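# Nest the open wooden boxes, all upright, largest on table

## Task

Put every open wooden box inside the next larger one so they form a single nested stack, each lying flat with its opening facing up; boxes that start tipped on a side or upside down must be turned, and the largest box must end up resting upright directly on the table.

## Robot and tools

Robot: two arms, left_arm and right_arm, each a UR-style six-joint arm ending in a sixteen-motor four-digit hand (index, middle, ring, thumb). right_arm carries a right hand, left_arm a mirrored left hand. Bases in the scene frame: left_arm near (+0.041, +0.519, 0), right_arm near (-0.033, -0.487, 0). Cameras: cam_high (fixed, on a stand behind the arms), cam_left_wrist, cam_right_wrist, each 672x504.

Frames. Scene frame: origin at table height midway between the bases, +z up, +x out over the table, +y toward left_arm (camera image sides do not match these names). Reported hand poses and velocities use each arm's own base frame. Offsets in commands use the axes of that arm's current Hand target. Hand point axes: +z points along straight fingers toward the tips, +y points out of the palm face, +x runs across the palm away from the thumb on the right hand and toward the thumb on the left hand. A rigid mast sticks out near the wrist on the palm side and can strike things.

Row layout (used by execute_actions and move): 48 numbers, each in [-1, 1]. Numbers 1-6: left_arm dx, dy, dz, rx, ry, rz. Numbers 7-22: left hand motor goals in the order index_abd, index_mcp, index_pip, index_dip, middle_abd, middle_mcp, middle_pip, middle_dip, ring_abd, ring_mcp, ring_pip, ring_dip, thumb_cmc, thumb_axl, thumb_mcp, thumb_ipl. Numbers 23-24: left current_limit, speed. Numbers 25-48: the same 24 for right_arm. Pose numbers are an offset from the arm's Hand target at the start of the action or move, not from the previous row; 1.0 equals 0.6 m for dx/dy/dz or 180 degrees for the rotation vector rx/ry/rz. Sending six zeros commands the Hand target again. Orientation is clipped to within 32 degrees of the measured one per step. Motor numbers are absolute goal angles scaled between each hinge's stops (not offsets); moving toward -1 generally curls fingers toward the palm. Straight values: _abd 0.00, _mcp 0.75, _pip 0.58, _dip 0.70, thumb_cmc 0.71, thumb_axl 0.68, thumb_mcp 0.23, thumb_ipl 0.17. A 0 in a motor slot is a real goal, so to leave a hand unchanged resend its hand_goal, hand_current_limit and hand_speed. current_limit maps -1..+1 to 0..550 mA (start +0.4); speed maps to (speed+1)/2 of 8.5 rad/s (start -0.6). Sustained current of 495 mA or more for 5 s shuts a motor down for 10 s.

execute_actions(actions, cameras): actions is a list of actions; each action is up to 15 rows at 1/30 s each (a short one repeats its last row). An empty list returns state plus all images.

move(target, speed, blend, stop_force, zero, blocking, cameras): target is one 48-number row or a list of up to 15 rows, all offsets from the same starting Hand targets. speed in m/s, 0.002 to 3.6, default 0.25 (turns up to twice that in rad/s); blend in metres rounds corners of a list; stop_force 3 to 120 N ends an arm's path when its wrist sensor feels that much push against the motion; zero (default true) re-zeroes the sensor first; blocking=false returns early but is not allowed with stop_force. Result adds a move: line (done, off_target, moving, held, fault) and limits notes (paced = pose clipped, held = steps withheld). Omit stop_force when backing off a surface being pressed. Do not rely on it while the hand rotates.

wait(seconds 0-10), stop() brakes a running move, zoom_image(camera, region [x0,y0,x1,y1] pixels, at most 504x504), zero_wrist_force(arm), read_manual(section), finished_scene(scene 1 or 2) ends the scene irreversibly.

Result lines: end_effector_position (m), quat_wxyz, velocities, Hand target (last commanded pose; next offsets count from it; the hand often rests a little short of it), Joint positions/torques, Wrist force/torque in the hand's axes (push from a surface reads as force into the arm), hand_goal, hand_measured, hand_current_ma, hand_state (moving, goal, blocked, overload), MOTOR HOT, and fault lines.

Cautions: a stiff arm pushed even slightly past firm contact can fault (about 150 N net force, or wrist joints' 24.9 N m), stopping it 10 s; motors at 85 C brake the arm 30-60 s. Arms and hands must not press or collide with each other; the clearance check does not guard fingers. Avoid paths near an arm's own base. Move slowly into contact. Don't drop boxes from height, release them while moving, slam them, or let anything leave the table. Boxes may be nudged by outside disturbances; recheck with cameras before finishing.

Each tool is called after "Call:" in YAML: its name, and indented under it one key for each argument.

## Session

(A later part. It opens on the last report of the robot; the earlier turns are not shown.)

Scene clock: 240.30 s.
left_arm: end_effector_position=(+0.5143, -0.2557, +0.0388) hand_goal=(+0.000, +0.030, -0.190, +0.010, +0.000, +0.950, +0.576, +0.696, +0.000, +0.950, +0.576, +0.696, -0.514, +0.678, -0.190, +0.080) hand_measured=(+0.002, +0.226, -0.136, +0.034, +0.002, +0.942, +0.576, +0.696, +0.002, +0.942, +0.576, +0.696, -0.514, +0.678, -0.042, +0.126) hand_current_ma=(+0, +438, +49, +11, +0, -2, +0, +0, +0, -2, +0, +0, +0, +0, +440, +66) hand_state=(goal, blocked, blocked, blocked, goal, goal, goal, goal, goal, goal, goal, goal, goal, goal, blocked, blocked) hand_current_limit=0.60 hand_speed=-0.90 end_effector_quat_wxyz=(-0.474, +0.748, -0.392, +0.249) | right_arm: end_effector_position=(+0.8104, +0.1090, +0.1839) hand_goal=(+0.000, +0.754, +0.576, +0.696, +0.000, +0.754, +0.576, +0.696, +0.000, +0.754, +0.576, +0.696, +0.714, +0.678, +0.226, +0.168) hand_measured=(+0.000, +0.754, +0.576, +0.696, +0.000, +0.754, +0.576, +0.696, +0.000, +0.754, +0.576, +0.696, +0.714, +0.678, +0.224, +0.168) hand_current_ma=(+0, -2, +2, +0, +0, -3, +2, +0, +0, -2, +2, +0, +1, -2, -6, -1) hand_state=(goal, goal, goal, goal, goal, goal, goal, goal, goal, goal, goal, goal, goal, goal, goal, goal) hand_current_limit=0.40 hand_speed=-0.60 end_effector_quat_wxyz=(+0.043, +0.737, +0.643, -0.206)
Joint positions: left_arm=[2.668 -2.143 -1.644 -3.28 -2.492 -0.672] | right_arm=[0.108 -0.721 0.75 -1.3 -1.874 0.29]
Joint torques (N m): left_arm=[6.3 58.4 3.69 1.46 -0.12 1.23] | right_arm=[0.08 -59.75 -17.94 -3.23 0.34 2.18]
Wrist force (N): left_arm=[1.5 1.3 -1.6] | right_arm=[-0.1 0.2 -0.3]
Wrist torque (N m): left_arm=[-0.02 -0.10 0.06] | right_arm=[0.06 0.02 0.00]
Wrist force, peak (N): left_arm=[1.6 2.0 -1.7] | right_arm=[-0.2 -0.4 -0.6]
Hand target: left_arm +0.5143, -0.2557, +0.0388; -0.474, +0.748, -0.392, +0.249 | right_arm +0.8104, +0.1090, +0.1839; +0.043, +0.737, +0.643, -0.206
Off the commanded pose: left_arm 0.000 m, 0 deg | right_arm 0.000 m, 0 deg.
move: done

Call:
move:
  target: [0,-0.1813,-0.0845,0,0,0,0,0.03,-0.19,0.01,0,0.95,0.576,0.696,0,0.95,0.576,0.696,-0.514,0.678,-0.19,0.08,0.6,-0.9,0,0,0,0,0,0,0,0.754,0.576,0.696,0,0.754,0.576,0.696,0,0.754,0.576,0.696,0.714,0.678,0.226,0.168,0.4,-0.6]
  speed: 0.12
  cameras: ["all"]

Call:
zoom_image:
  camera: "cam_high"
  region: [366, 156, 446, 256]

Scene clock: 247.83 s.
left_arm: end_effector_position=(+0.5147, -0.2553, +0.1588) hand_goal=(+0.000, +0.030, -0.190, +0.010, +0.000, +0.950, +0.576, +0.696, +0.000, +0.950, +0.576, +0.696, -0.514, +0.678, -0.190, +0.080) hand_measured=(+0.002, +0.226, -0.136, +0.034, +0.002, +0.942, +0.576, +0.696, +0.002, +0.942, +0.576, +0.696, -0.516, +0.678, -0.042, +0.126) hand_current_ma=(+0, +440, +49, +11, +0, -2, +0, +0, +0, -2, +0, +0, +0, +0, +440, +66) hand_state=(goal, blocked, blocked, blocked, goal, goal, goal, goal, goal, goal, goal, goal, goal, goal, blocked, blocked) hand_current_limit=0.60 hand_speed=-0.90 end_effector_quat_wxyz=(-0.474, +0.748, -0.392, +0.249) | right_arm: end_effector_position=(+0.8104, +0.1090, +0.1839) hand_goal=(+0.000, +0.754, +0.576, +0.696, +0.000, +0.754, +0.576, +0.696, +0.000, +0.754, +0.576, +0.696, +0.714, +0.678, +0.226, +0.168) hand_measured=(+0.000, +0.754, +0.576, +0.696, +0.000, +0.754, +0.576, +0.696, +0.000, +0.754, +0.576, +0.696, +0.714, +0.678, +0.224, +0.168) hand_current_ma=(+0, -2, +2, +0, +0, -3, +2, +0, +0, -2, +2, +0, +1, -2, -6, -1) hand_state=(goal, goal, goal, goal, goal, goal, goal, goal, goal, goal, goal, goal, goal, goal, goal, goal) hand_current_limit=0.40 hand_speed=-0.60 end_effector_quat_wxyz=(+0.043, +0.737, +0.643, -0.206)
Joint positions: left_arm=[2.669 -2.004 -1.513 -3.548 -2.492 -0.67] | right_arm=[0.108 -0.721 0.75 -1.3 -1.874 0.29]
Joint torques (N m): left_arm=[6 55.74 31.1 -3.41 -2.41 -1.31] | right_arm=[0.18 -59.96 -18.17 -3.32 0.31 2.17]
Wrist force (N): left_arm=[1.3 1.6 -1.5] | right_arm=[-0.3 -0.2 -0.1]
Wrist torque (N m): left_arm=[0.02 -0.06 0.15] | right_arm=[-0.03 0.04 -0.03]
Wrist force, peak (N): left_arm=[1.0 2.8 -1.4] | right_arm=[-0.1 -0.2 -0.8]
Hand target: left_arm +0.5147, -0.2553, +0.1588; -0.474, +0.748, -0.392, +0.249 | right_arm +0.8104, +0.1090, +0.1839; +0.043, +0.737, +0.643, -0.206
Off the commanded pose: left_arm 0.000 m, 0 deg | right_arm 0.000 m, 0 deg.
move: done

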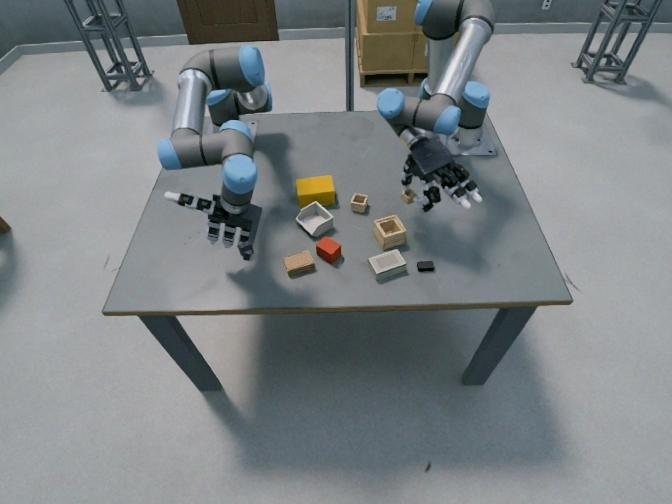

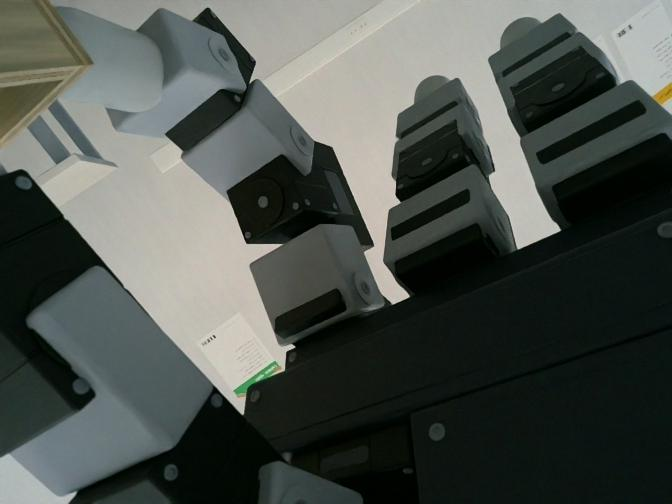

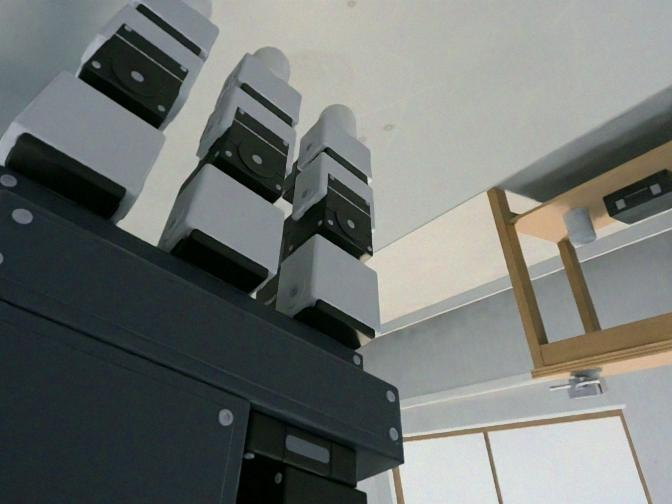

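Scaled by 5.040.

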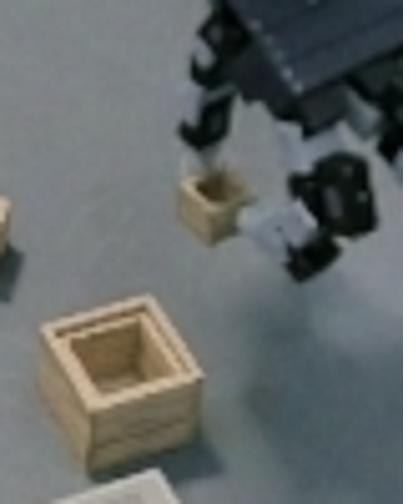

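Call:
move:
  target: [0.0137,-0.0603,0.1292,0,0.3756,0.1751,0,0.03,-0.19,0.01,0,0.95,0.576,0.696,0,0.95,0.576,0.696,-0.514,0.678,-0.19,0.08,0.6,-0.9,0,0,0,0,0,0,0,0.754,0.576,0.696,0,0.754,0.576,0.696,0,0.754,0.576,0.696,0.714,0.678,0.226,0.168,0.4,-0.6]
  speed: 0.3

Call:
move:
  target: [0,0.1662,0.0775,0,0,0,0,0.03,-0.19,0.01,0,0.95,0.576,0.696,0,0.95,0.576,0.696,-0.514,0.678,-0.19,0.08,0.6,-0.9,0,0,0,0,0,0,0,0.754,0.576,0.696,0,0.754,0.576,0.696,0,0.754,0.576,0.696,0.714,0.678,0.226,0.168,0.4,-0.6]
  speed: 0.12
  cameras: ["cam_high"]

Call:
zoom_image:
  camera: "cam_high"
  region: [376, 166, 476, 266]

Scene clock: 251.93 s.
left_arm: end_effector_position=(+0.5898, -0.2135, +0.1585) hand_goal=(+0.000, +0.030, -0.190, +0.010, +0.000, +0.950, +0.576, +0.696, +0.000, +0.950, +0.576, +0.696, -0.514, +0.678, -0.190, +0.080) hand_measured=(+0.002, +0.226, -0.136, +0.034, +0.002, +0.942, +0.576, +0.696, +0.002, +0.942, +0.576, +0.696, -0.516, +0.678, -0.042, +0.126) hand_current_ma=(+0, +440, +49, +11, +0, -2, +0, +0, +0, -2, +0, +0, +0, +0, +440, +66) hand_state=(goal, blocked, blocked, blocked, goal, goal, goal, goal, goal, goal, goal, goal, goal, goal, blocked, blocked) hand_current_limit=0.60 hand_speed=-0.90 end_effector_quat_wxyz=(+0.226, -0.358, +0.764, -0.488) | right_arm: end_effector_position=(+0.8104, +0.1090, +0.1839) hand_goal=(+0.000, +0.754, +0.576, +0.696, +0.000, +0.754, +0.576, +0.696, +0.000, +0.754, +0.576, +0.696, +0.714, +0.678, +0.226, +0.168) hand_measured=(+0.000, +0.754, +0.576, +0.696, +0.000, +0.754, +0.576, +0.696, +0.000, +0.754, +0.576, +0.696, +0.714, +0.678, +0.224, +0.168) hand_current_ma=(+0, -2, +2, +0, +0, -3, +2, +0, +0, -2, +2, +0, +1, -2, -6, -1) hand_state=(goal, goal, goal, goal, goal, goal, goal, goal, goal, goal, goal, goal, goal, goal, goal, goal) hand_current_limit=0.40 hand_speed=-0.60 end_effector_quat_wxyz=(+0.043, +0.737, +0.643, -0.206)
Joint positions: left_arm=[3.245 -1.938 -1.58 -3.357 -0.861 0.408] | right_arm=[0.108 -0.721 0.75 -1.3 -1.874 0.29]
Joint torques (N m): left_arm=[6.18 25.95 32.31 -2.14 1.98 1.33] | right_arm=[0.32 -60.06 -18.51 -3.52 0.43 2.17]
Wrist force (N): left_arm=[1.1 1.9 -1.9] | right_arm=[-0.1 -0.1 -0.5]
Wrist torque (N m): left_arm=[0.04 -0.08 0.05] | right_arm=[0.04 0.03 -0.02]
Wrist force, peak (N): left_arm=[1.4 2.2 -1.8] | right_arm=[-0.3 -0.1 -0.7]
Hand target: left_arm +0.5898, -0.2135, +0.1585; +0.225, -0.358, +0.764, -0.488 | right_arm +0.8104, +0.1090, +0.1839; +0.043, +0.737, +0.643, -0.206
Off the commanded pose: left_arm 0.000 m, 0 deg | right_arm 0.000 m, 0 deg.
move: done

Scene clock: 253.33 s.
left_arm: end_effector_position=(+0.5894, -0.2138, +0.0485) hand_goal=(+0.000, +0.030, -0.190, +0.010, +0.000, +0.950, +0.576, +0.696, +0.000, +0.950, +0.576, +0.696, -0.514, +0.678, -0.190, +0.080) hand_measured=(+0.002, +0.226, -0.136, +0.034, +0.002, +0.942, +0.576, +0.696, +0.002, +0.942, +0.576, +0.696, -0.516, +0.678, -0.042, +0.126) hand_current_ma=(+0, +440, +49, +11, +0, -2, +0, +0, +0, -2, +0, +0, +0, +0, +440, +66) hand_state=(goal, blocked, blocked, blocked, goal, goal, goal, goal, goal, goal, goal, goal, goal, goal, blocked, blocked) hand_current_limit=0.60 hand_speed=-0.90 end_effector_quat_wxyz=(+0.225, -0.358, +0.764, -0.488) | right_arm: end_effector_position=(+0.8104, +0.1090, +0.1839) hand_goal=(+0.000, +0.754, +0.576, +0.696, +0.000, +0.754, +0.576, +0.696, +0.000, +0.754, +0.576, +0.696, +0.714, +0.678, +0.226, +0.168) hand_measured=(+0.000, +0.754, +0.576, +0.696, +0.000, +0.754, +0.576, +0.696, +0.000, +0.754, +0.576, +0.696, +0.714, +0.678, +0.224, +0.168) hand_current_ma=(+0, -2, +2, +0, +0, -3, +2, +0, +0, -2, +2, +0, +1, -2, -6, -1) hand_state=(goal, goal, goal, goal, goal, goal, goal, goal, goal, goal, goal, goal, goal, goal, goal, goal) hand_current_limit=0.40 hand_speed=-0.60 end_effector_quat_wxyz=(+0.043, +0.737, +0.643, -0.206)
Joint positions: left_arm=[3.244 -2.062 -1.712 -3.1 -0.861 0.407] | right_arm=[0.108 -0.721 0.75 -1.3 -1.874 0.29]
Joint torques (N m): left_arm=[-8.37 28.18 4.61 2.23 -0.77 -1.3] | right_arm=[-0.07 -59.89 -17.42 -3.27 0.4 2.27]
Wrist force (N): left_arm=[1.2 1.6 -1.4] | right_arm=[-0.3 0.0 -0.3]
Wrist torque (N m): left_arm=[-0.02 -0.04 0.17] | right_arm=[0.03 0.04 -0.03]
Wrist force, peak (N): left_arm=[1.3 2.6 -1.7] | right_arm=[-0.4 -0.2 -0.6]
Hand target: left_arm +0.5894, -0.2138, +0.0484; +0.225, -0.358, +0.764, -0.488 | right_arm +0.8104, +0.1090, +0.1839; +0.043, +0.737, +0.643, -0.206
Off the commanded pose: left_arm 0.000 m, 0 deg | right_arm 0.000 m, 0 deg.
move: done
Images, in order (width x height): cam_high 672x504.

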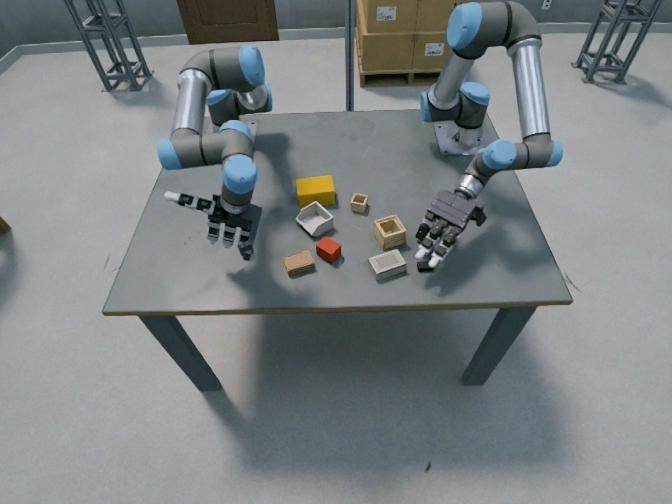

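Scaled by 5.040.

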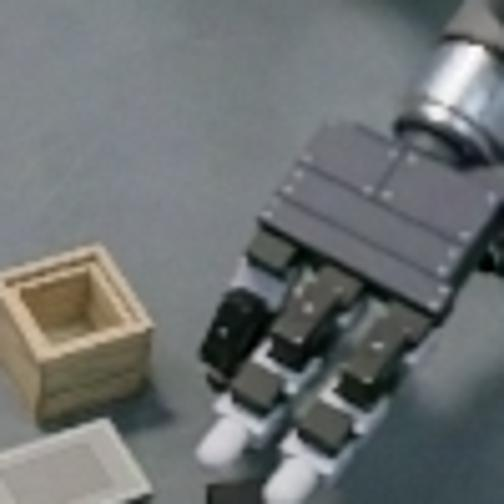

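Call:
move:
  target: [0,0.0196,0.0091,0,0,0,0,0.03,-0.19,0.01,0,0.95,0.576,0.696,0,0.95,0.576,0.696,-0.514,0.678,-0.19,0.08,0.6,-0.9,0,0,0,0,0,0,0,0.754,0.576,0.696,0,0.754,0.576,0.696,0,0.754,0.576,0.696,0.714,0.678,0.226,0.168,0.4,-0.6]
  speed: 0.01
  stop_force: 3

Scene clock: 256.33 s.
left_arm: end_effector_position=(+0.5894, -0.2139, +0.0383) hand_goal=(+0.000, +0.030, -0.190, +0.010, +0.000, +0.950, +0.576, +0.696, +0.000, +0.950, +0.576, +0.696, -0.514, +0.678, -0.190, +0.080) hand_measured=(+0.002, +0.226, -0.136, +0.032, +0.002, +0.942, +0.576, +0.696, +0.002, +0.942, +0.576, +0.696, -0.516, +0.678, -0.044, +0.126) hand_current_ma=(+0, +440, +49, +9, +0, -2, +0, +0, +0, -2, +0, +0, +0, +0, +440, +66) hand_state=(goal, blocked, blocked, blocked, goal, goal, goal, goal, goal, goal, goal, goal, goal, goal, blocked, blocked) hand_current_limit=0.60 hand_speed=-0.90 end_effector_quat_wxyz=(+0.225, -0.358, +0.764, -0.488) | right_arm: end_effector_position=(+0.8104, +0.1090, +0.1839) hand_goal=(+0.000, +0.754, +0.576, +0.696, +0.000, +0.754, +0.576, +0.696, +0.000, +0.754, +0.576, +0.696, +0.714, +0.678, +0.226, +0.168) hand_measured=(+0.000, +0.754, +0.576, +0.696, +0.000, +0.754, +0.576, +0.696, +0.000, +0.754, +0.576, +0.696, +0.714, +0.678, +0.224, +0.168) hand_current_ma=(+0, -2, +2, +0, +0, -3, +2, +0, +0, -2, +2, +0, +1, -2, -6, -1) hand_state=(goal, goal, goal, goal, goal, goal, goal, goal, goal, goal, goal, goal, goal, goal, goal, goal) hand_current_limit=0.40 hand_speed=-0.60 end_effector_quat_wxyz=(+0.043, +0.737, +0.643, -0.206)
Joint positions: left_arm=[3.244 -2.077 -1.72 -3.077 -0.861 0.407] | right_arm=[0.108 -0.721 0.75 -1.3 -1.874 0.29]
Joint torques (N m): left_arm=[-6.6 54.79 29.82 -2.61 -0.64 0.25] | right_arm=[0.63 -59.93 -17.57 -3.29 0.45 2.26]
Wrist force (N): left_arm=[0.9 1.7 -1.8] | right_arm=[0.0 -0.1 0.0]
Wrist torque (N m): left_arm=[0.03 -0.02 0.16] | right_arm=[-0.01 0.00 0.00]
Wrist force, peak (N): left_arm=[1.1 -2.9 -2.5] | right_arm=[-0.4 -0.3 -0.5]
Hand target: left_arm +0.5894, -0.2139, +0.0383; +0.225, -0.358, +0.764, -0.488 (not the last commanded pose) | right_arm +0.8104, +0.1090, +0.1839; +0.043, +0.737, +0.643, -0.206
Off the commanded pose: left_arm 0.003 m, 0 deg | right_arm 0.000 m, 0 deg.
move: contact (left_arm)

Call:
move:
  target:
    - [0,0,0,0,0,0,0,0.27,-0.12,0.07,0,0.95,0.576,0.696,0,0.95,0.576,0.696,-0.514,0.678,-0.005,0.14,0.4,-0.93,0,0,0,0,0,0,0,0.754,0.576,0.696,0,0.754,0.576,0.696,0,0.754,0.576,0.696,0.714,0.678,0.226,0.168,0.4,-0.6]
    - [0,0,0,0,0,0,0,0.34,-0.115,0.07,0,0.95,0.576,0.696,0,0.95,0.576,0.696,-0.514,0.678,0.06,0.15,0.4,-0.85,0,0,0,0,0,0,0,0.754,0.576,0.696,0,0.754,0.576,0.696,0,0.754,0.576,0.696,0.714,0.678,0.226,0.168,0.4,-0.6]
  speed: 0.05

Call:
move:
  target: [0.043,-0.0181,-0.0085,0,-0.1291,0.2769,0,0.34,-0.115,0.07,0,0.95,0.576,0.696,0,0.95,0.576,0.696,-0.514,0.678,0.06,0.15,0.4,-0.85,0,0,0,0,0,0,0,0.754,0.576,0.696,0,0.754,0.576,0.696,0,0.754,0.576,0.696,0.714,0.678,0.226,0.168,0.4,-0.6]
  speed: 0.25
  cameras: ["all"]

Call:
zoom_image:
  camera: "cam_high"
  region: [376, 166, 476, 266]

Scene clock: 258.93 s.
left_arm: end_effector_position=(+0.5894, -0.2139, +0.0384) hand_goal=(+0.000, +0.340, -0.114, +0.070, +0.000, +0.950, +0.576, +0.696, +0.000, +0.950, +0.576, +0.696, -0.514, +0.678, +0.060, +0.150) hand_measured=(+0.002, +0.328, -0.116, +0.068, +0.002, +0.942, +0.576, +0.696, +0.002, +0.942, +0.576, +0.696, -0.516, +0.678, +0.056, +0.152) hand_current_ma=(+0, -4, +0, +0, +0, -2, +0, +0, +0, -2, +0, +0, +0, +0, +0, +0) hand_state=(goal, goal, goal, goal, goal, goal, goal, goal, goal, goal, goal, goal, goal, goal, goal, goal) hand_current_limit=0.40 hand_speed=-0.85 end_effector_quat_wxyz=(+0.225, -0.358, +0.764, -0.488) | right_arm: end_effector_position=(+0.8104, +0.1090, +0.1839) hand_goal=(+0.000, +0.754, +0.576, +0.696, +0.000, +0.754, +0.576, +0.696, +0.000, +0.754, +0.576, +0.696, +0.714, +0.678, +0.226, +0.168) hand_measured=(+0.000, +0.754, +0.576, +0.696, +0.000, +0.754, +0.576, +0.696, +0.000, +0.754, +0.576, +0.696, +0.714, +0.678, +0.224, +0.168) hand_current_ma=(+0, -2, +2, +0, +0, -3, +2, +0, +0, -2, +2, +0, +1, -2, -6, -1) hand_state=(goal, goal, goal, goal, goal, goal, goal, goal, goal, goal, goal, goal, goal, goal, goal, goal) hand_current_limit=0.40 hand_speed=-0.60 end_effector_quat_wxyz=(+0.043, +0.737, +0.643, -0.206)
Joint positions: left_arm=[3.244 -2.077 -1.72 -3.077 -0.861 0.407] | right_arm=[0.108 -0.721 0.75 -1.3 -1.874 0.29]
Joint torques (N m): left_arm=[-1.41 45.98 22.33 -2.37 -0.28 0.7] | right_arm=[-0.65 -59.63 -18.1 -3.36 0.38 2.39]
Wrist force (N): left_arm=[1.2 1.6 -1.6] | right_arm=[0.2 -0.2 -0.1]
Wrist torque (N m): left_arm=[0.00 -0.04 0.17] | right_arm=[-0.01 -0.03 0.01]
Wrist force, peak (N): left_arm=[1.3 -1.9 -2.7] | right_arm=[-0.2 -0.3 -0.6]
Hand target: left_arm +0.5894, -0.2139, +0.0383; +0.225, -0.358, +0.764, -0.488 | right_arm +0.8104, +0.1090, +0.1839; +0.043, +0.737, +0.643, -0.206
Off the commanded pose: left_arm 0.000 m, 0 deg | right_arm 0.000 m, 0 deg.
move: done

Scene clock: 261.40 s.
left_arm: end_effector_position=(+0.5728, -0.2336, +0.0505) hand_goal=(+0.000, +0.340, -0.114, +0.070, +0.000, +0.950, +0.576, +0.696, +0.000, +0.950, +0.576, +0.696, -0.514, +0.678, +0.060, +0.150) hand_measured=(+0.002, +0.336, -0.116, +0.068, +0.002, +0.942, +0.576, +0.696, +0.002, +0.942, +0.576, +0.696, -0.510, +0.678, +0.058, +0.152) hand_current_ma=(+0, +0, +0, +0, +0, -2, +0, +0, +0, -2, +0, +0, +0, +0, +0, +0) hand_state=(goal, goal, goal, goal, goal, goal, goal, goal, goal, goal, goal, goal, goal, goal, goal, goal) hand_current_limit=0.40 hand_speed=-0.85 end_effector_quat_wxyz=(+0.553, -0.093, +0.783, -0.268) | right_arm: end_effector_position=(+0.8104, +0.1090, +0.1839) hand_goal=(+0.000, +0.754, +0.576, +0.696, +0.000, +0.754, +0.576, +0.696, +0.000, +0.754, +0.576, +0.696, +0.714, +0.678, +0.226, +0.168) hand_measured=(+0.000, +0.754, +0.576, +0.696, +0.000, +0.754, +0.576, +0.696, +0.000, +0.754, +0.576, +0.696, +0.714, +0.678, +0.224, +0.168) hand_current_ma=(+0, -2, +2, +0, +0, -3, +2, +0, +0, -2, +2, +0, +1, -2, -6, -1) hand_state=(goal, goal, goal, goal, goal, goal, goal, goal, goal, goal, goal, goal, goal, goal, goal, goal) hand_current_limit=0.40 hand_speed=-0.60 end_effector_quat_wxyz=(+0.043, +0.737, +0.643, -0.206)
Joint positions: left_arm=[2.909 -1.957 -2.017 -2.557 -1.473 1.026] | right_arm=[0.108 -0.721 0.75 -1.3 -1.874 0.29]
Joint torques (N m): left_arm=[-8.95 19.8 1.36 3.31 -1.38 1.36] | right_arm=[-0.31 -60.36 -17.26 -3.33 0.47 2.42]
Wrist force (N): left_arm=[1.2 -0.1 -2.5] | right_arm=[0.0 0.1 -0.4]
Wrist torque (N m): left_arm=[-0.03 -0.13 -0.15] | right_arm=[0.06 0.01 0.01]
Wrist force, peak (N): left_arm=[2.9 0.4 -2.3] | right_arm=[-0.2 0.1 -0.6]
Hand target: left_arm +0.5728, -0.2336, +0.0505; +0.553, -0.093, +0.783, -0.268 | right_arm +0.8104, +0.1090, +0.1839; +0.043, +0.737, +0.643, -0.206
Off the commanded pose: left_arm 0.000 m, 0 deg | right_arm 0.000 m, 0 deg.
move: done

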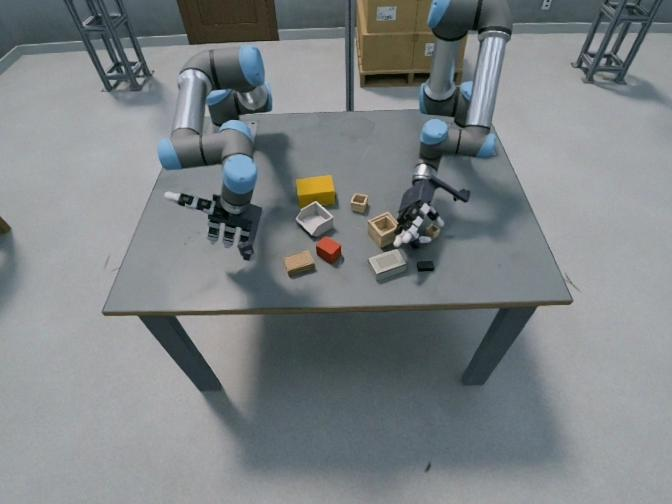

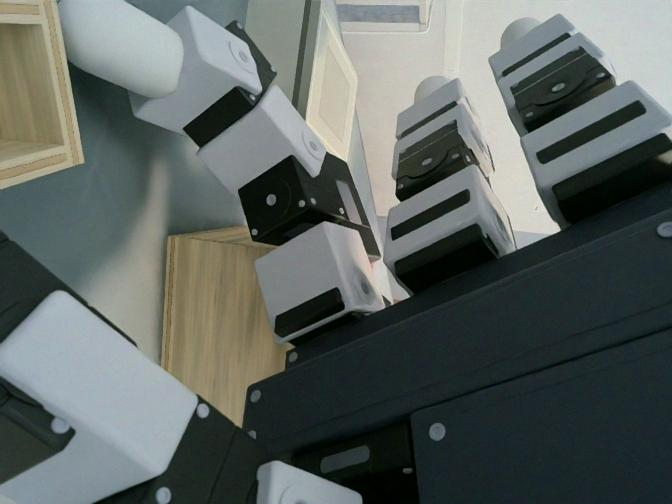

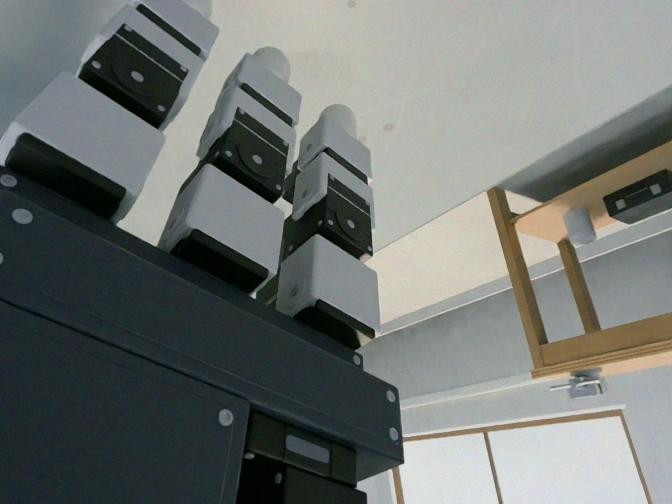

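Scaled by 5.040.

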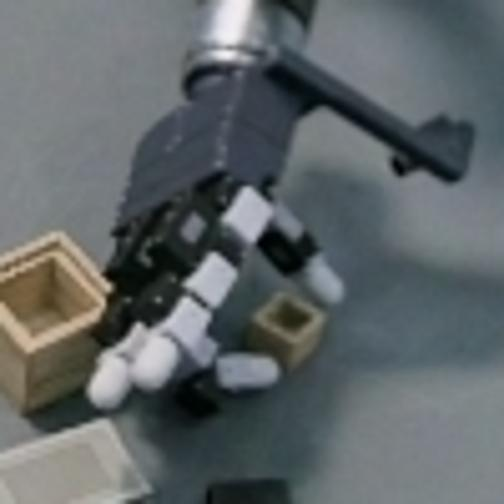

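Call:
move:
  target: [0.0017,-0.0022,-0.001,0,0.0235,-0.0504,0,0.34,-0.115,0.07,0,0.95,0.576,0.696,0,0.95,0.576,0.696,-0.514,0.678,0.06,0.15,0.4,-0.85,0,0,0,0,0,0,0,0.754,0.576,0.696,0,0.754,0.576,0.696,0,0.754,0.576,0.696,0.714,0.678,0.226,0.168,0.4,-0.6]
  speed: 0.1
  cameras: ["cam_left_wrist","cam_high"]

Call:
zoom_image:
  camera: "cam_high"
  region: [376, 166, 476, 266]

Call:
zoom_image:
  camera: "cam_left_wrist"
  region: [0, 0, 300, 300]

Scene clock: 279.23 s.
left_arm: end_effector_position=(+0.5717, -0.2349, +0.0505) hand_goal=(+0.000, +0.340, -0.114, +0.070, +0.000, +0.950, +0.576, +0.696, +0.000, +0.950, +0.576, +0.696, -0.514, +0.678, +0.060, +0.150) hand_measured=(+0.002, +0.336, -0.116, +0.068, +0.002, +0.942, +0.576, +0.696, +0.002, +0.942, +0.576, +0.696, -0.510, +0.678, +0.058, +0.152) hand_current_ma=(+0, +0, +0, +0, +0, -2, +0, +0, +0, -2, +0, +0, +0, +0, +0, +0) hand_state=(goal, goal, goal, goal, goal, goal, goal, goal, goal, goal, goal, goal, goal, goal, goal, goal) hand_current_limit=0.40 hand_speed=-0.85 end_effector_quat_wxyz=(+0.501, -0.145, +0.793, -0.314) | right_arm: end_effector_position=(+0.8104, +0.1090, +0.1839) hand_goal=(+0.000, +0.754, +0.576, +0.696, +0.000, +0.754, +0.576, +0.696, +0.000, +0.754, +0.576, +0.696, +0.714, +0.678, +0.226, +0.168) hand_measured=(+0.000, +0.754, +0.576, +0.696, +0.000, +0.754, +0.576, +0.696, +0.000, +0.754, +0.576, +0.696, +0.714, +0.678, +0.224, +0.168) hand_current_ma=(+0, -2, +2, +0, +0, -3, +2, +0, +0, -2, +2, +0, +1, -2, -6, -1) hand_state=(goal, goal, goal, goal, goal, goal, goal, goal, goal, goal, goal, goal, goal, goal, goal, goal) hand_current_limit=0.40 hand_speed=-0.60 end_effector_quat_wxyz=(+0.043, +0.737, +0.643, -0.206)
Joint positions: left_arm=[2.955 -1.939 -1.976 -2.679 -1.386 0.889] | right_arm=[0.108 -0.721 0.75 -1.3 -1.874 0.29]
Joint torques (N m): left_arm=[5.61 49.33 29.46 -1.36 1.22 -1.28] | right_arm=[-0.64 -60.16 -16.9 -3.47 0.53 2.5]
Wrist force (N): left_arm=[2.9 -0.2 -1.8] | right_arm=[-0.2 -0.2 0.0]
Wrist torque (N m): left_arm=[-0.20 -0.09 0.26] | right_arm=[-0.02 0.04 -0.03]
Wrist force, peak (N): left_arm=[3.7 0.2 -2.3] | right_arm=[0.0 0.1 -0.8]
Hand target: left_arm +0.5717, -0.2349, +0.0505; +0.501, -0.145, +0.793, -0.314 | right_arm +0.8104, +0.1090, +0.1839; +0.043, +0.737, +0.643, -0.206
Off the commanded pose: left_arm 0.000 m, 0 deg | right_arm 0.000 m, 0 deg.
move: done
Images, in order (width x height): cam_high 672x504, cam_left_wrist 672x504.

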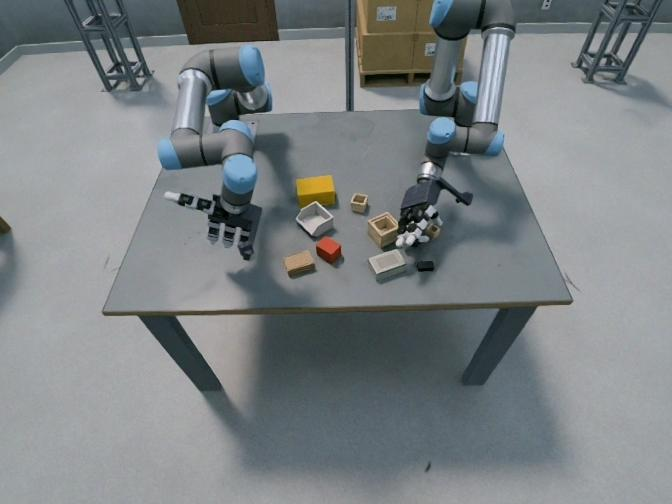

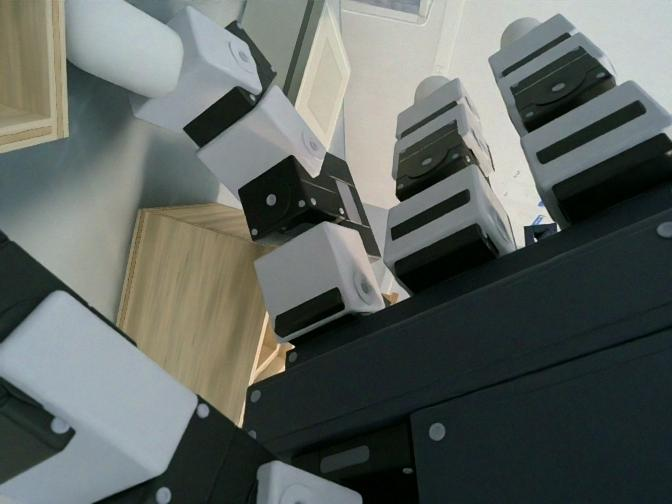

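Scaled by 5.040.

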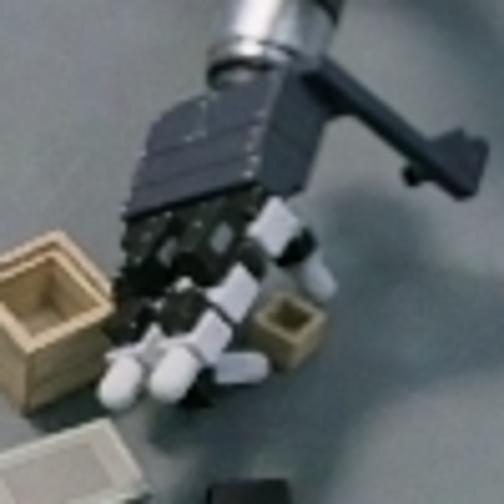

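Scaled by 1.680.

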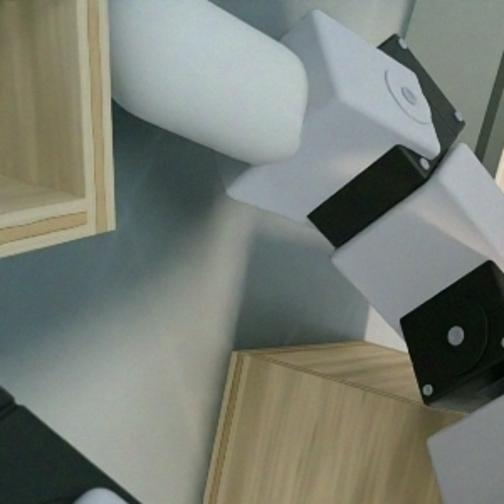

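Call:
move:
  target:
    - [0,0,0,0,0,0,0,0.26,-0.12,0.06,0,0.95,0.576,0.696,0,0.95,0.576,0.696,-0.514,0.678,-0.02,0.135,0.4,-0.9,0,0,0,0,0,0,0,0.754,0.576,0.696,0,0.754,0.576,0.696,0,0.754,0.576,0.696,0.714,0.678,0.226,0.168,0.4,-0.6]
    - [0,0,0,0,0,0,0,0.15,-0.16,0.03,0,0.95,0.576,0.696,0,0.95,0.576,0.696,-0.514,0.678,-0.1,0.11,0.4,-0.93,0,0,0,0,0,0,0,0.754,0.576,0.696,0,0.754,0.576,0.696,0,0.754,0.576,0.696,0.714,0.678,0.226,0.168,0.4,-0.6]
  speed: 0.05

Call:
move:
  target: [0,0,0,0,0,0,0,0.03,-0.19,0.01,0,0.95,0.576,0.696,0,0.95,0.576,0.696,-0.514,0.678,-0.19,0.08,0.6,-0.9,0,0,0,0,0,0,0,0.754,0.576,0.696,0,0.754,0.576,0.696,0,0.754,0.576,0.696,0.714,0.678,0.226,0.168,0.4,-0.6]
  speed: 0.05
  cameras: ["cam_left_wrist"]

Scene clock: 283.03 s.
left_arm: end_effector_position=(+0.5717, -0.2349, +0.0505) hand_goal=(+0.000, +0.150, -0.160, +0.030, +0.000, +0.950, +0.576, +0.696, +0.000, +0.950, +0.576, +0.696, -0.514, +0.678, -0.100, +0.110) hand_measured=(+0.002, +0.238, -0.140, +0.038, +0.002, +0.942, +0.576, +0.696, +0.002, +0.942, +0.576, +0.696, -0.510, +0.678, -0.040, +0.124) hand_current_ma=(+0, +147, +8, +2, +0, -2, +0, +0, +0, -2, +0, +0, +0, +0, +101, +7) hand_state=(goal, moving, goal, goal, goal, goal, goal, goal, goal, goal, goal, goal, goal, goal, blocked, moving) hand_current_limit=0.40 hand_speed=-0.93 end_effector_quat_wxyz=(+0.501, -0.145, +0.793, -0.314) | right_arm: end_effector_position=(+0.8104, +0.1090, +0.1839) hand_goal=(+0.000, +0.754, +0.576, +0.696, +0.000, +0.754, +0.576, +0.696, +0.000, +0.754, +0.576, +0.696, +0.714, +0.678, +0.226, +0.168) hand_measured=(+0.000, +0.754, +0.576, +0.696, +0.000, +0.754, +0.576, +0.696, +0.000, +0.754, +0.576, +0.696, +0.714, +0.678, +0.224, +0.168) hand_current_ma=(+0, -2, +2, +0, +0, -3, +2, +0, +0, -2, +2, +0, +1, -2, -6, -1) hand_state=(goal, goal, goal, goal, goal, goal, goal, goal, goal, goal, goal, goal, goal, goal, goal, goal) hand_current_limit=0.40 hand_speed=-0.60 end_effector_quat_wxyz=(+0.043, +0.737, +0.643, -0.206)
Joint positions: left_arm=[2.955 -1.939 -1.976 -2.679 -1.386 0.889] | right_arm=[0.108 -0.721 0.75 -1.3 -1.874 0.29]
Joint torques (N m): left_arm=[6.6 49.2 29.16 -1.23 1.44 -1.22] | right_arm=[-0.12 -59.95 -17.49 -3.5 0.59 2.5]
Wrist force (N): left_arm=[3.3 0.5 -2.0] | right_arm=[-0.2 -0.1 -0.3]
Wrist torque (N m): left_arm=[-0.09 -0.13 0.26] | right_arm=[0.02 0.04 -0.03]
Wrist force, peak (N): left_arm=[3.3 0.0 -2.1] | right_arm=[0.0 -0.4 -0.6]
Hand target: left_arm +0.5717, -0.2349, +0.0505; +0.501, -0.145, +0.793, -0.314 | right_arm +0.8104, +0.1090, +0.1839; +0.043, +0.737, +0.643, -0.206
Off the commanded pose: left_arm 0.000 m, 0 deg | right_arm 0.000 m, 0 deg.
move: done

Scene clock: 283.53 s.
left_arm: end_effector_position=(+0.5717, -0.2349, +0.0505) hand_goal=(+0.000, +0.030, -0.190, +0.010, +0.000, +0.950, +0.576, +0.696, +0.000, +0.950, +0.576, +0.696, -0.514, +0.678, -0.190, +0.080) hand_measured=(+0.002, +0.236, -0.140, +0.034, +0.002, +0.942, +0.576, +0.696, +0.002, +0.942, +0.576, +0.696, -0.510, +0.678, -0.048, +0.124) hand_current_ma=(+0, +440, +44, +11, +0, -2, +0, +0, +0, -2, +0, +0, +0, +0, +440, +61) hand_state=(goal, blocked, blocked, blocked, goal, goal, goal, goal, goal, goal, goal, goal, goal, goal, blocked, blocked) hand_current_limit=0.60 hand_speed=-0.90 end_effector_quat_wxyz=(+0.501, -0.145, +0.793, -0.314) | right_arm: end_effector_position=(+0.8104, +0.1090, +0.1839) hand_goal=(+0.000, +0.754, +0.576, +0.696, +0.000, +0.754, +0.576, +0.696, +0.000, +0.754, +0.576, +0.696, +0.714, +0.678, +0.226, +0.168) hand_measured=(+0.000, +0.754, +0.576, +0.696, +0.000, +0.754, +0.576, +0.696, +0.000, +0.754, +0.576, +0.696, +0.714, +0.678, +0.224, +0.168) hand_current_ma=(+0, -2, +2, +0, +0, -3, +2, +0, +0, -2, +2, +0, +1, -2, -6, -1) hand_state=(goal, goal, goal, goal, goal, goal, goal, goal, goal, goal, goal, goal, goal, goal, goal, goal) hand_current_limit=0.40 hand_speed=-0.60 end_effector_quat_wxyz=(+0.043, +0.737, +0.643, -0.206)
Joint positions: left_arm=[2.955 -1.939 -1.976 -2.679 -1.386 0.889] | right_arm=[0.108 -0.721 0.75 -1.3 -1.874 0.29]
Joint torques (N m): left_arm=[6.37 49.35 29.23 -1.04 1.39 -1.24] | right_arm=[-0.32 -60.05 -17.7 -3.55 0.51 2.33]
Wrist force (N): left_arm=[3.1 0.2 -1.9] | right_arm=[0.0 -0.2 -0.3]
Wrist torque (N m): left_arm=[-0.13 -0.11 0.25] | right_arm=[0.00 0.01 0.00]
Wrist force, peak (N): left_arm=[3.5 0.3 -1.7] | right_arm=[-0.3 -0.3 -0.5]
Hand target: left_arm +0.5717, -0.2349, +0.0505; +0.501, -0.145, +0.793, -0.314 | right_arm +0.8104, +0.1090, +0.1839; +0.043, +0.737, +0.643, -0.206
Off the commanded pose: left_arm 0.000 m, 0 deg | right_arm 0.000 m, 0 deg.
move: done
Images, in order (width x height): cam_left_wrist 672x504.

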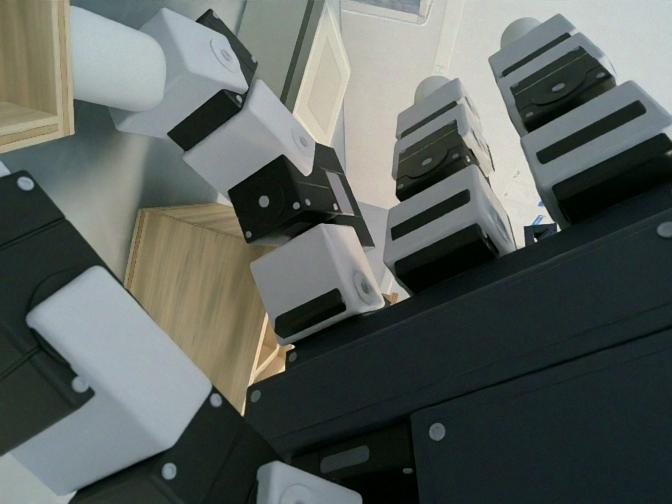

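Call:
move:
  target: [-0.1485,-0.1346,-0.0627,0,0,0,0,0.03,-0.19,0.01,0,0.95,0.576,0.696,0,0.95,0.576,0.696,-0.514,0.678,-0.19,0.08,0.6,-0.9,0,0,0,0,0,0,0,0.754,0.576,0.696,0,0.754,0.576,0.696,0,0.754,0.576,0.696,0.714,0.678,0.226,0.168,0.4,-0.6]
  speed: 0.12
  cameras: ["cam_left_wrist","cam_high"]

Call:
zoom_image:
  camera: "cam_high"
  region: [366, 166, 446, 256]

Call:
zoom_image:
  camera: "cam_left_wrist"
  region: [0, 0, 200, 200]

Scene clock: 285.73 s.
left_arm: end_effector_position=(+0.5722, -0.2345, +0.1764) hand_goal=(+0.000, +0.030, -0.190, +0.010, +0.000, +0.950, +0.576, +0.696, +0.000, +0.950, +0.576, +0.696, -0.514, +0.678, -0.190, +0.080) hand_measured=(+0.002, +0.236, -0.140, +0.034, +0.002, +0.942, +0.576, +0.696, +0.002, +0.942, +0.576, +0.696, -0.510, +0.678, -0.048, +0.124) hand_current_ma=(+0, +440, +44, +11, +0, -2, +0, +0, +0, -2, +0, +0, +0, +0, +440, +61) hand_state=(goal, blocked, blocked, blocked, goal, goal, goal, goal, goal, goal, goal, goal, goal, goal, blocked, blocked) hand_current_limit=0.60 hand_speed=-0.90 end_effector_quat_wxyz=(+0.501, -0.145, +0.793, -0.314) | right_arm: end_effector_position=(+0.8104, +0.1090, +0.1839) hand_goal=(+0.000, +0.754, +0.576, +0.696, +0.000, +0.754, +0.576, +0.696, +0.000, +0.754, +0.576, +0.696, +0.714, +0.678, +0.226, +0.168) hand_measured=(+0.000, +0.754, +0.576, +0.696, +0.000, +0.754, +0.576, +0.696, +0.000, +0.754, +0.576, +0.696, +0.714, +0.678, +0.224, +0.168) hand_current_ma=(+0, -2, +2, +0, +0, -3, +2, +0, +0, -2, +2, +0, +1, -2, -6, -1) hand_state=(goal, goal, goal, goal, goal, goal, goal, goal, goal, goal, goal, goal, goal, goal, goal, goal) hand_current_limit=0.40 hand_speed=-0.60 end_effector_quat_wxyz=(+0.043, +0.737, +0.643, -0.206)
Joint positions: left_arm=[2.956 -1.76 -1.827 -3.007 -1.385 0.889] | right_arm=[0.108 -0.721 0.75 -1.3 -1.874 0.29]
Joint torques (N m): left_arm=[7.13 45.62 32.33 -1.39 1.34 1.34] | right_arm=[-0.32 -60.27 -17.13 -3.61 0.65 2.45]
Wrist force (N): left_arm=[2.8 0.5 -1.5] | right_arm=[0.1 -0.1 -0.2]
Wrist torque (N m): left_arm=[-0.12 -0.05 0.20] | right_arm=[0.01 0.00 0.01]
Wrist force, peak (N): left_arm=[3.7 1.1 -1.7] | right_arm=[0.2 -0.4 -0.5]
Hand target: left_arm +0.5722, -0.2345, +0.1765; +0.501, -0.145, +0.793, -0.314 | right_arm +0.8104, +0.1090, +0.1839; +0.043, +0.737, +0.643, -0.206
Off the commanded pose: left_arm 0.000 m, 0 deg | right_arm 0.000 m, 0 deg.
move: done
Images, in order (width x height): cam_high 672x504, cam_left_wrist 672x504.

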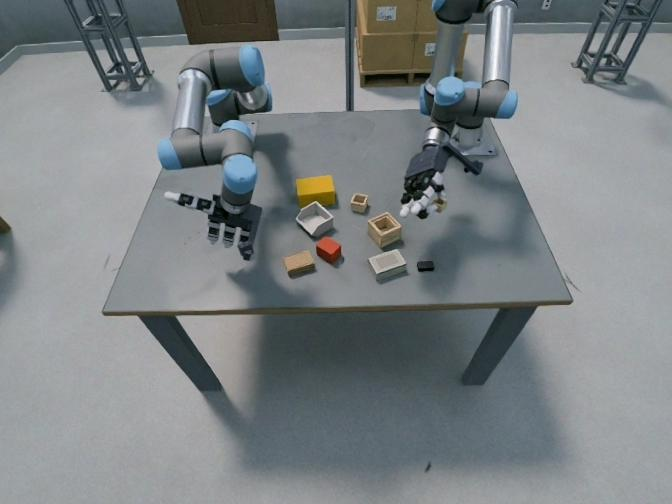

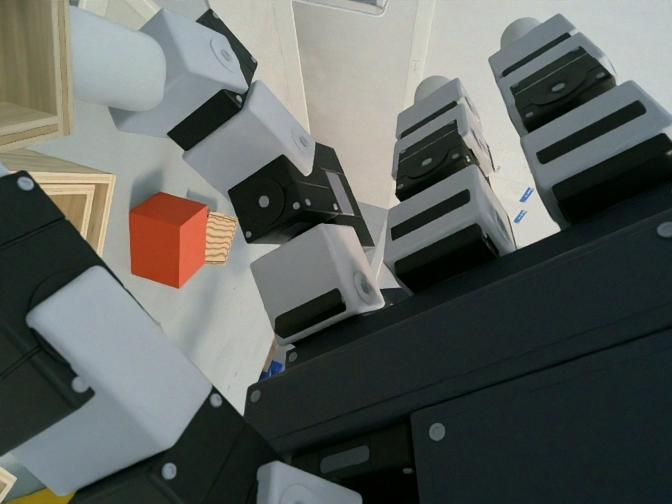

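Scaled by 5.600.

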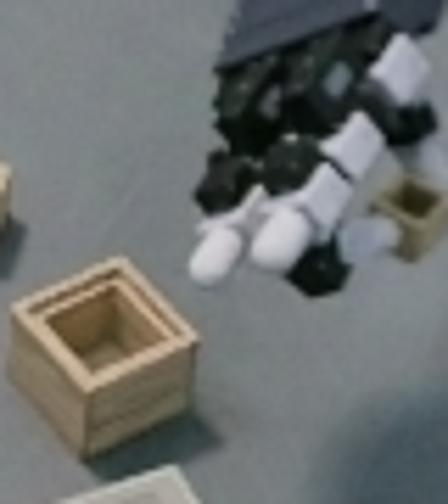

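Scaled by 2.520.

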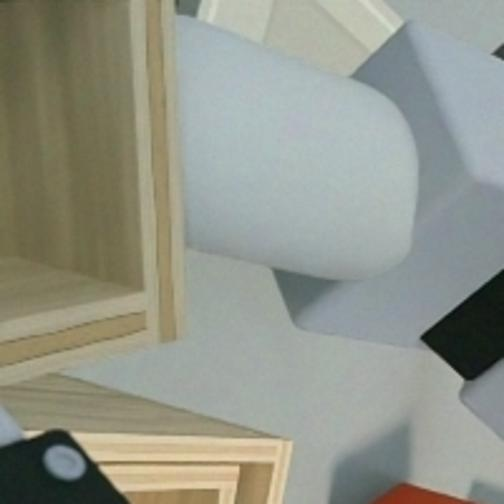

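Call:
move:
  target: [0.3557,-0.254,-0.0377,-0.1159,-0.105,-0.049,0,0.03,-0.19,0.01,0,0.95,0.576,0.696,0,0.95,0.576,0.696,-0.514,0.678,-0.19,0.08,0.6,-0.9,0,0,0,0,0,0,0,0.754,0.576,0.696,0,0.754,0.576,0.696,0,0.754,0.576,0.696,0.714,0.678,0.226,0.168,0.4,-0.6]
  speed: 0.3
  cameras: ["cam_left_wrist","cam_high"]

Call:
zoom_image:
  camera: "cam_high"
  region: [310, 150, 400, 240]

Call:
zoom_image:
  camera: "cam_left_wrist"
  region: [0, 0, 250, 250]

Scene clock: 290.93 s.
left_arm: end_effector_position=(+0.4417, -0.4586, +0.1312) hand_goal=(+0.000, +0.030, -0.190, +0.010, +0.000, +0.950, +0.576, +0.696, +0.000, +0.950, +0.576, +0.696, -0.514, +0.678, -0.190, +0.080) hand_measured=(+0.002, +0.236, -0.140, +0.034, +0.002, +0.942, +0.576, +0.696, +0.002, +0.942, +0.576, +0.696, -0.510, +0.678, -0.048, +0.124) hand_current_ma=(+0, +440, +44, +11, +0, -2, +0, +0, +0, -2, +0, +0, +0, +0, +440, +61) hand_state=(goal, blocked, blocked, blocked, goal, goal, goal, goal, goal, goal, goal, goal, goal, goal, blocked, blocked) hand_current_limit=0.60 hand_speed=-0.90 end_effector_quat_wxyz=(+0.564, -0.342, +0.731, -0.176) | right_arm: end_effector_position=(+0.8104, +0.1090, +0.1839) hand_goal=(+0.000, +0.754, +0.576, +0.696, +0.000, +0.754, +0.576, +0.696, +0.000, +0.754, +0.576, +0.696, +0.714, +0.678, +0.226, +0.168) hand_measured=(+0.000, +0.754, +0.576, +0.696, +0.000, +0.754, +0.576, +0.696, +0.000, +0.754, +0.576, +0.696, +0.714, +0.678, +0.224, +0.168) hand_current_ma=(+0, -2, +2, +0, +0, -3, +2, +0, +0, -2, +2, +0, +1, -2, -6, -1) hand_state=(goal, goal, goal, goal, goal, goal, goal, goal, goal, goal, goal, goal, goal, goal, goal, goal) hand_current_limit=0.40 hand_speed=-0.60 end_effector_quat_wxyz=(+0.043, +0.737, +0.643, -0.206)
Joint positions: left_arm=[2.243 -2.232 -1.28 -3.326 -2.53 0.362] | right_arm=[0.108 -0.721 0.75 -1.3 -1.874 0.29]
Joint torques (N m): left_arm=[-8.24 37.21 31.73 -2.45 -2.42 -1.31] | right_arm=[-0.3 -59.84 -18.06 -3.55 0.59 2.3]
Wrist force (N): left_arm=[3.5 0.7 -1.8] | right_arm=[-0.1 -0.2 -0.1]
Wrist torque (N m): left_arm=[-0.03 -0.15 0.26] | right_arm=[-0.01 0.01 -0.02]
Wrist force, peak (N): left_arm=[4.9 -0.3 -3.1] | right_arm=[-0.4 -0.4 -0.5]
Hand target: left_arm +0.4417, -0.4586, +0.1312; +0.564, -0.342, +0.731, -0.176 | right_arm +0.8104, +0.1090, +0.1839; +0.043, +0.737, +0.643, -0.206
Off the commanded pose: left_arm 0.000 m, 0 deg | right_arm 0.000 m, 0 deg.
move: done
Images, in order (width x height): cam_high 672x504, cam_left_wrist 672x504.

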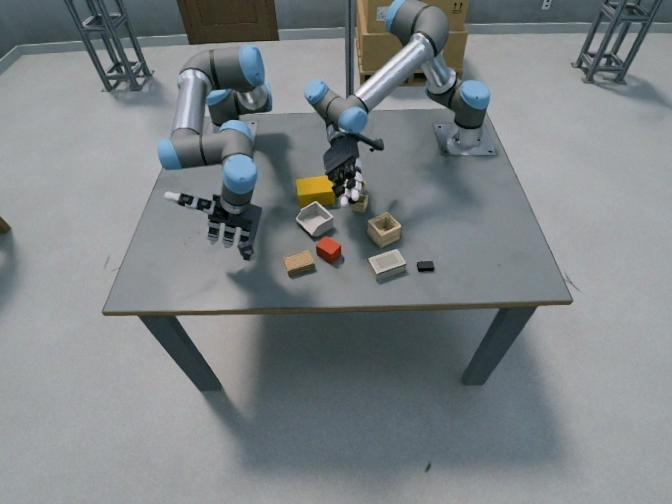

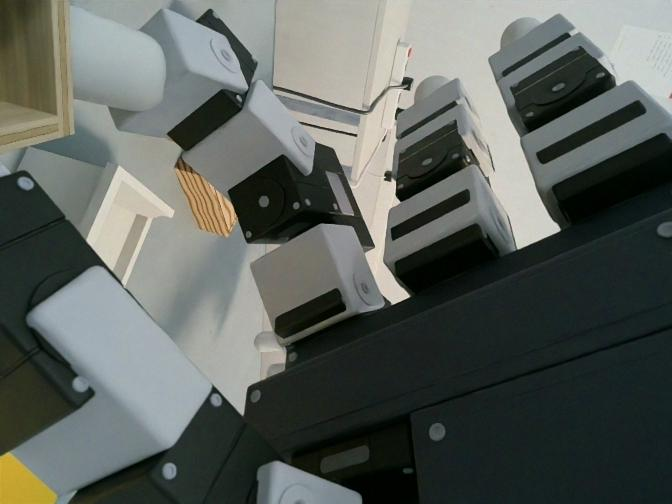

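Scaled by 5.600.

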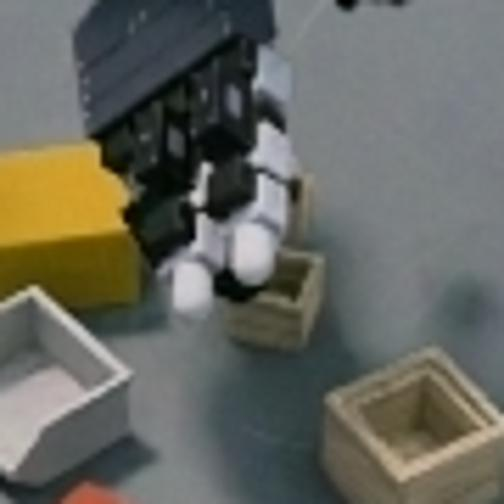

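Scaled by 2.016.

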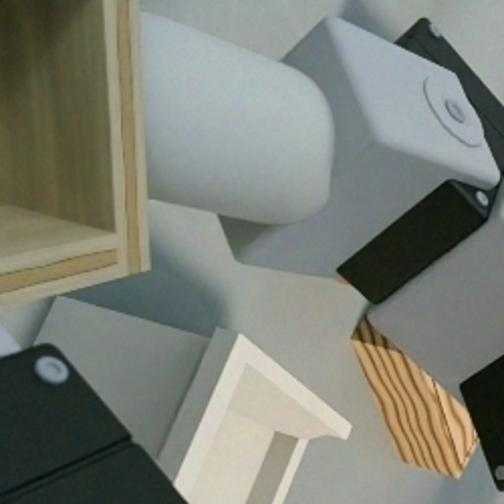

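Call:
move:
  target: [-0.0413,0.1223,-0.0533,0,0,0,0,0.03,-0.19,0.01,0,0.95,0.576,0.696,0,0.95,0.576,0.696,-0.514,0.678,-0.19,0.08,0.6,-0.9,0,0,0,0,0,0,0,0.754,0.576,0.696,0,0.754,0.576,0.696,0,0.754,0.576,0.696,0.714,0.678,0.226,0.168,0.4,-0.6]
  speed: 0.2
  cameras: ["cam_left_wrist"]

Call:
zoom_image:
  camera: "cam_left_wrist"
  region: [0, 0, 250, 250]

Scene clock: 296.50 s.
left_arm: end_effector_position=(+0.3926, -0.3937, +0.1112) hand_goal=(+0.000, +0.030, -0.190, +0.010, +0.000, +0.950, +0.576, +0.696, +0.000, +0.950, +0.576, +0.696, -0.514, +0.678, -0.190, +0.080) hand_measured=(+0.002, +0.236, -0.140, +0.034, +0.002, +0.942, +0.576, +0.696, +0.002, +0.942, +0.576, +0.696, -0.510, +0.678, -0.048, +0.124) hand_current_ma=(+0, +440, +44, +11, +0, -2, +0, +0, +0, -2, +0, +0, +0, +0, +440, +61) hand_state=(goal, blocked, blocked, blocked, goal, goal, goal, goal, goal, goal, goal, goal, goal, goal, blocked, blocked) hand_current_limit=0.60 hand_speed=-0.90 end_effector_quat_wxyz=(+0.564, -0.342, +0.731, -0.176) | right_arm: end_effector_position=(+0.8104, +0.1090, +0.1839) hand_goal=(+0.000, +0.754, +0.576, +0.696, +0.000, +0.754, +0.576, +0.696, +0.000, +0.754, +0.576, +0.696, +0.714, +0.678, +0.226, +0.168) hand_measured=(+0.000, +0.754, +0.576, +0.696, +0.000, +0.754, +0.576, +0.696, +0.000, +0.754, +0.576, +0.696, +0.714, +0.678, +0.224, +0.168) hand_current_ma=(+0, -2, +2, +0, +0, -3, +2, +0, +0, -2, +2, +0, +1, -2, -6, -1) hand_state=(goal, goal, goal, goal, goal, goal, goal, goal, goal, goal, goal, goal, goal, goal, goal, goal) hand_current_limit=0.40 hand_speed=-0.60 end_effector_quat_wxyz=(+0.043, +0.737, +0.643, -0.206)
Joint positions: left_arm=[2.248 -2.077 -1.594 -3.164 -2.526 0.366] | right_arm=[0.108 -0.721 0.75 -1.3 -1.874 0.29]
Joint torques (N m): left_arm=[6.53 55.17 4.92 1.99 0.36 1.4] | right_arm=[-0.4 -60.2 -17.22 -3.65 0.64 2.5]
Wrist force (N): left_arm=[3.1 0.6 -1.8] | right_arm=[0.0 -0.3 -0.3]
Wrist torque (N m): left_arm=[-0.06 -0.06 0.03] | right_arm=[0.00 0.01 -0.01]
Wrist force, peak (N): left_arm=[3.9 0.8 -2.0] | right_arm=[-0.3 -0.5 -0.4]
Hand target: left_arm +0.3926, -0.3937, +0.1112; +0.564, -0.342, +0.731, -0.176 | right_arm +0.8104, +0.1090, +0.1839; +0.043, +0.737, +0.643, -0.206
Off the commanded pose: left_arm 0.000 m, 0 deg | right_arm 0.000 m, 0 deg.
move: done
Images, in order (width x height): cam_left_wrist 672x504.

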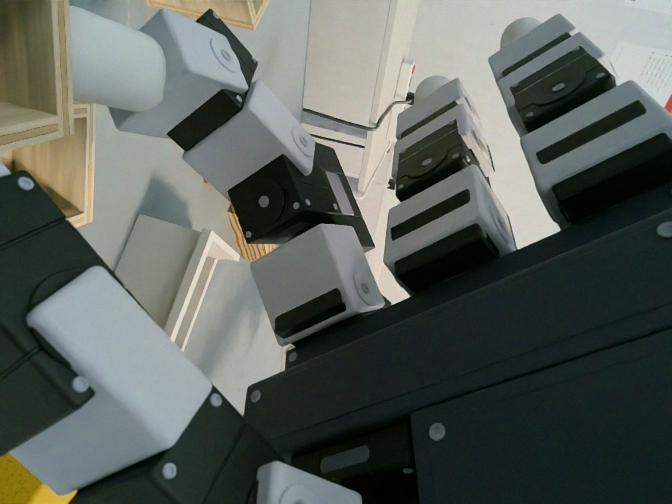

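Scaled by 2.016.

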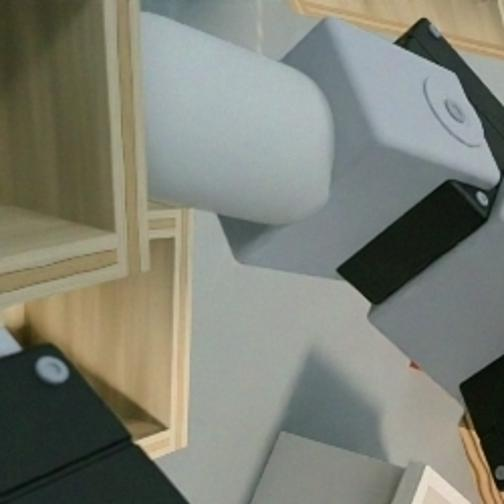

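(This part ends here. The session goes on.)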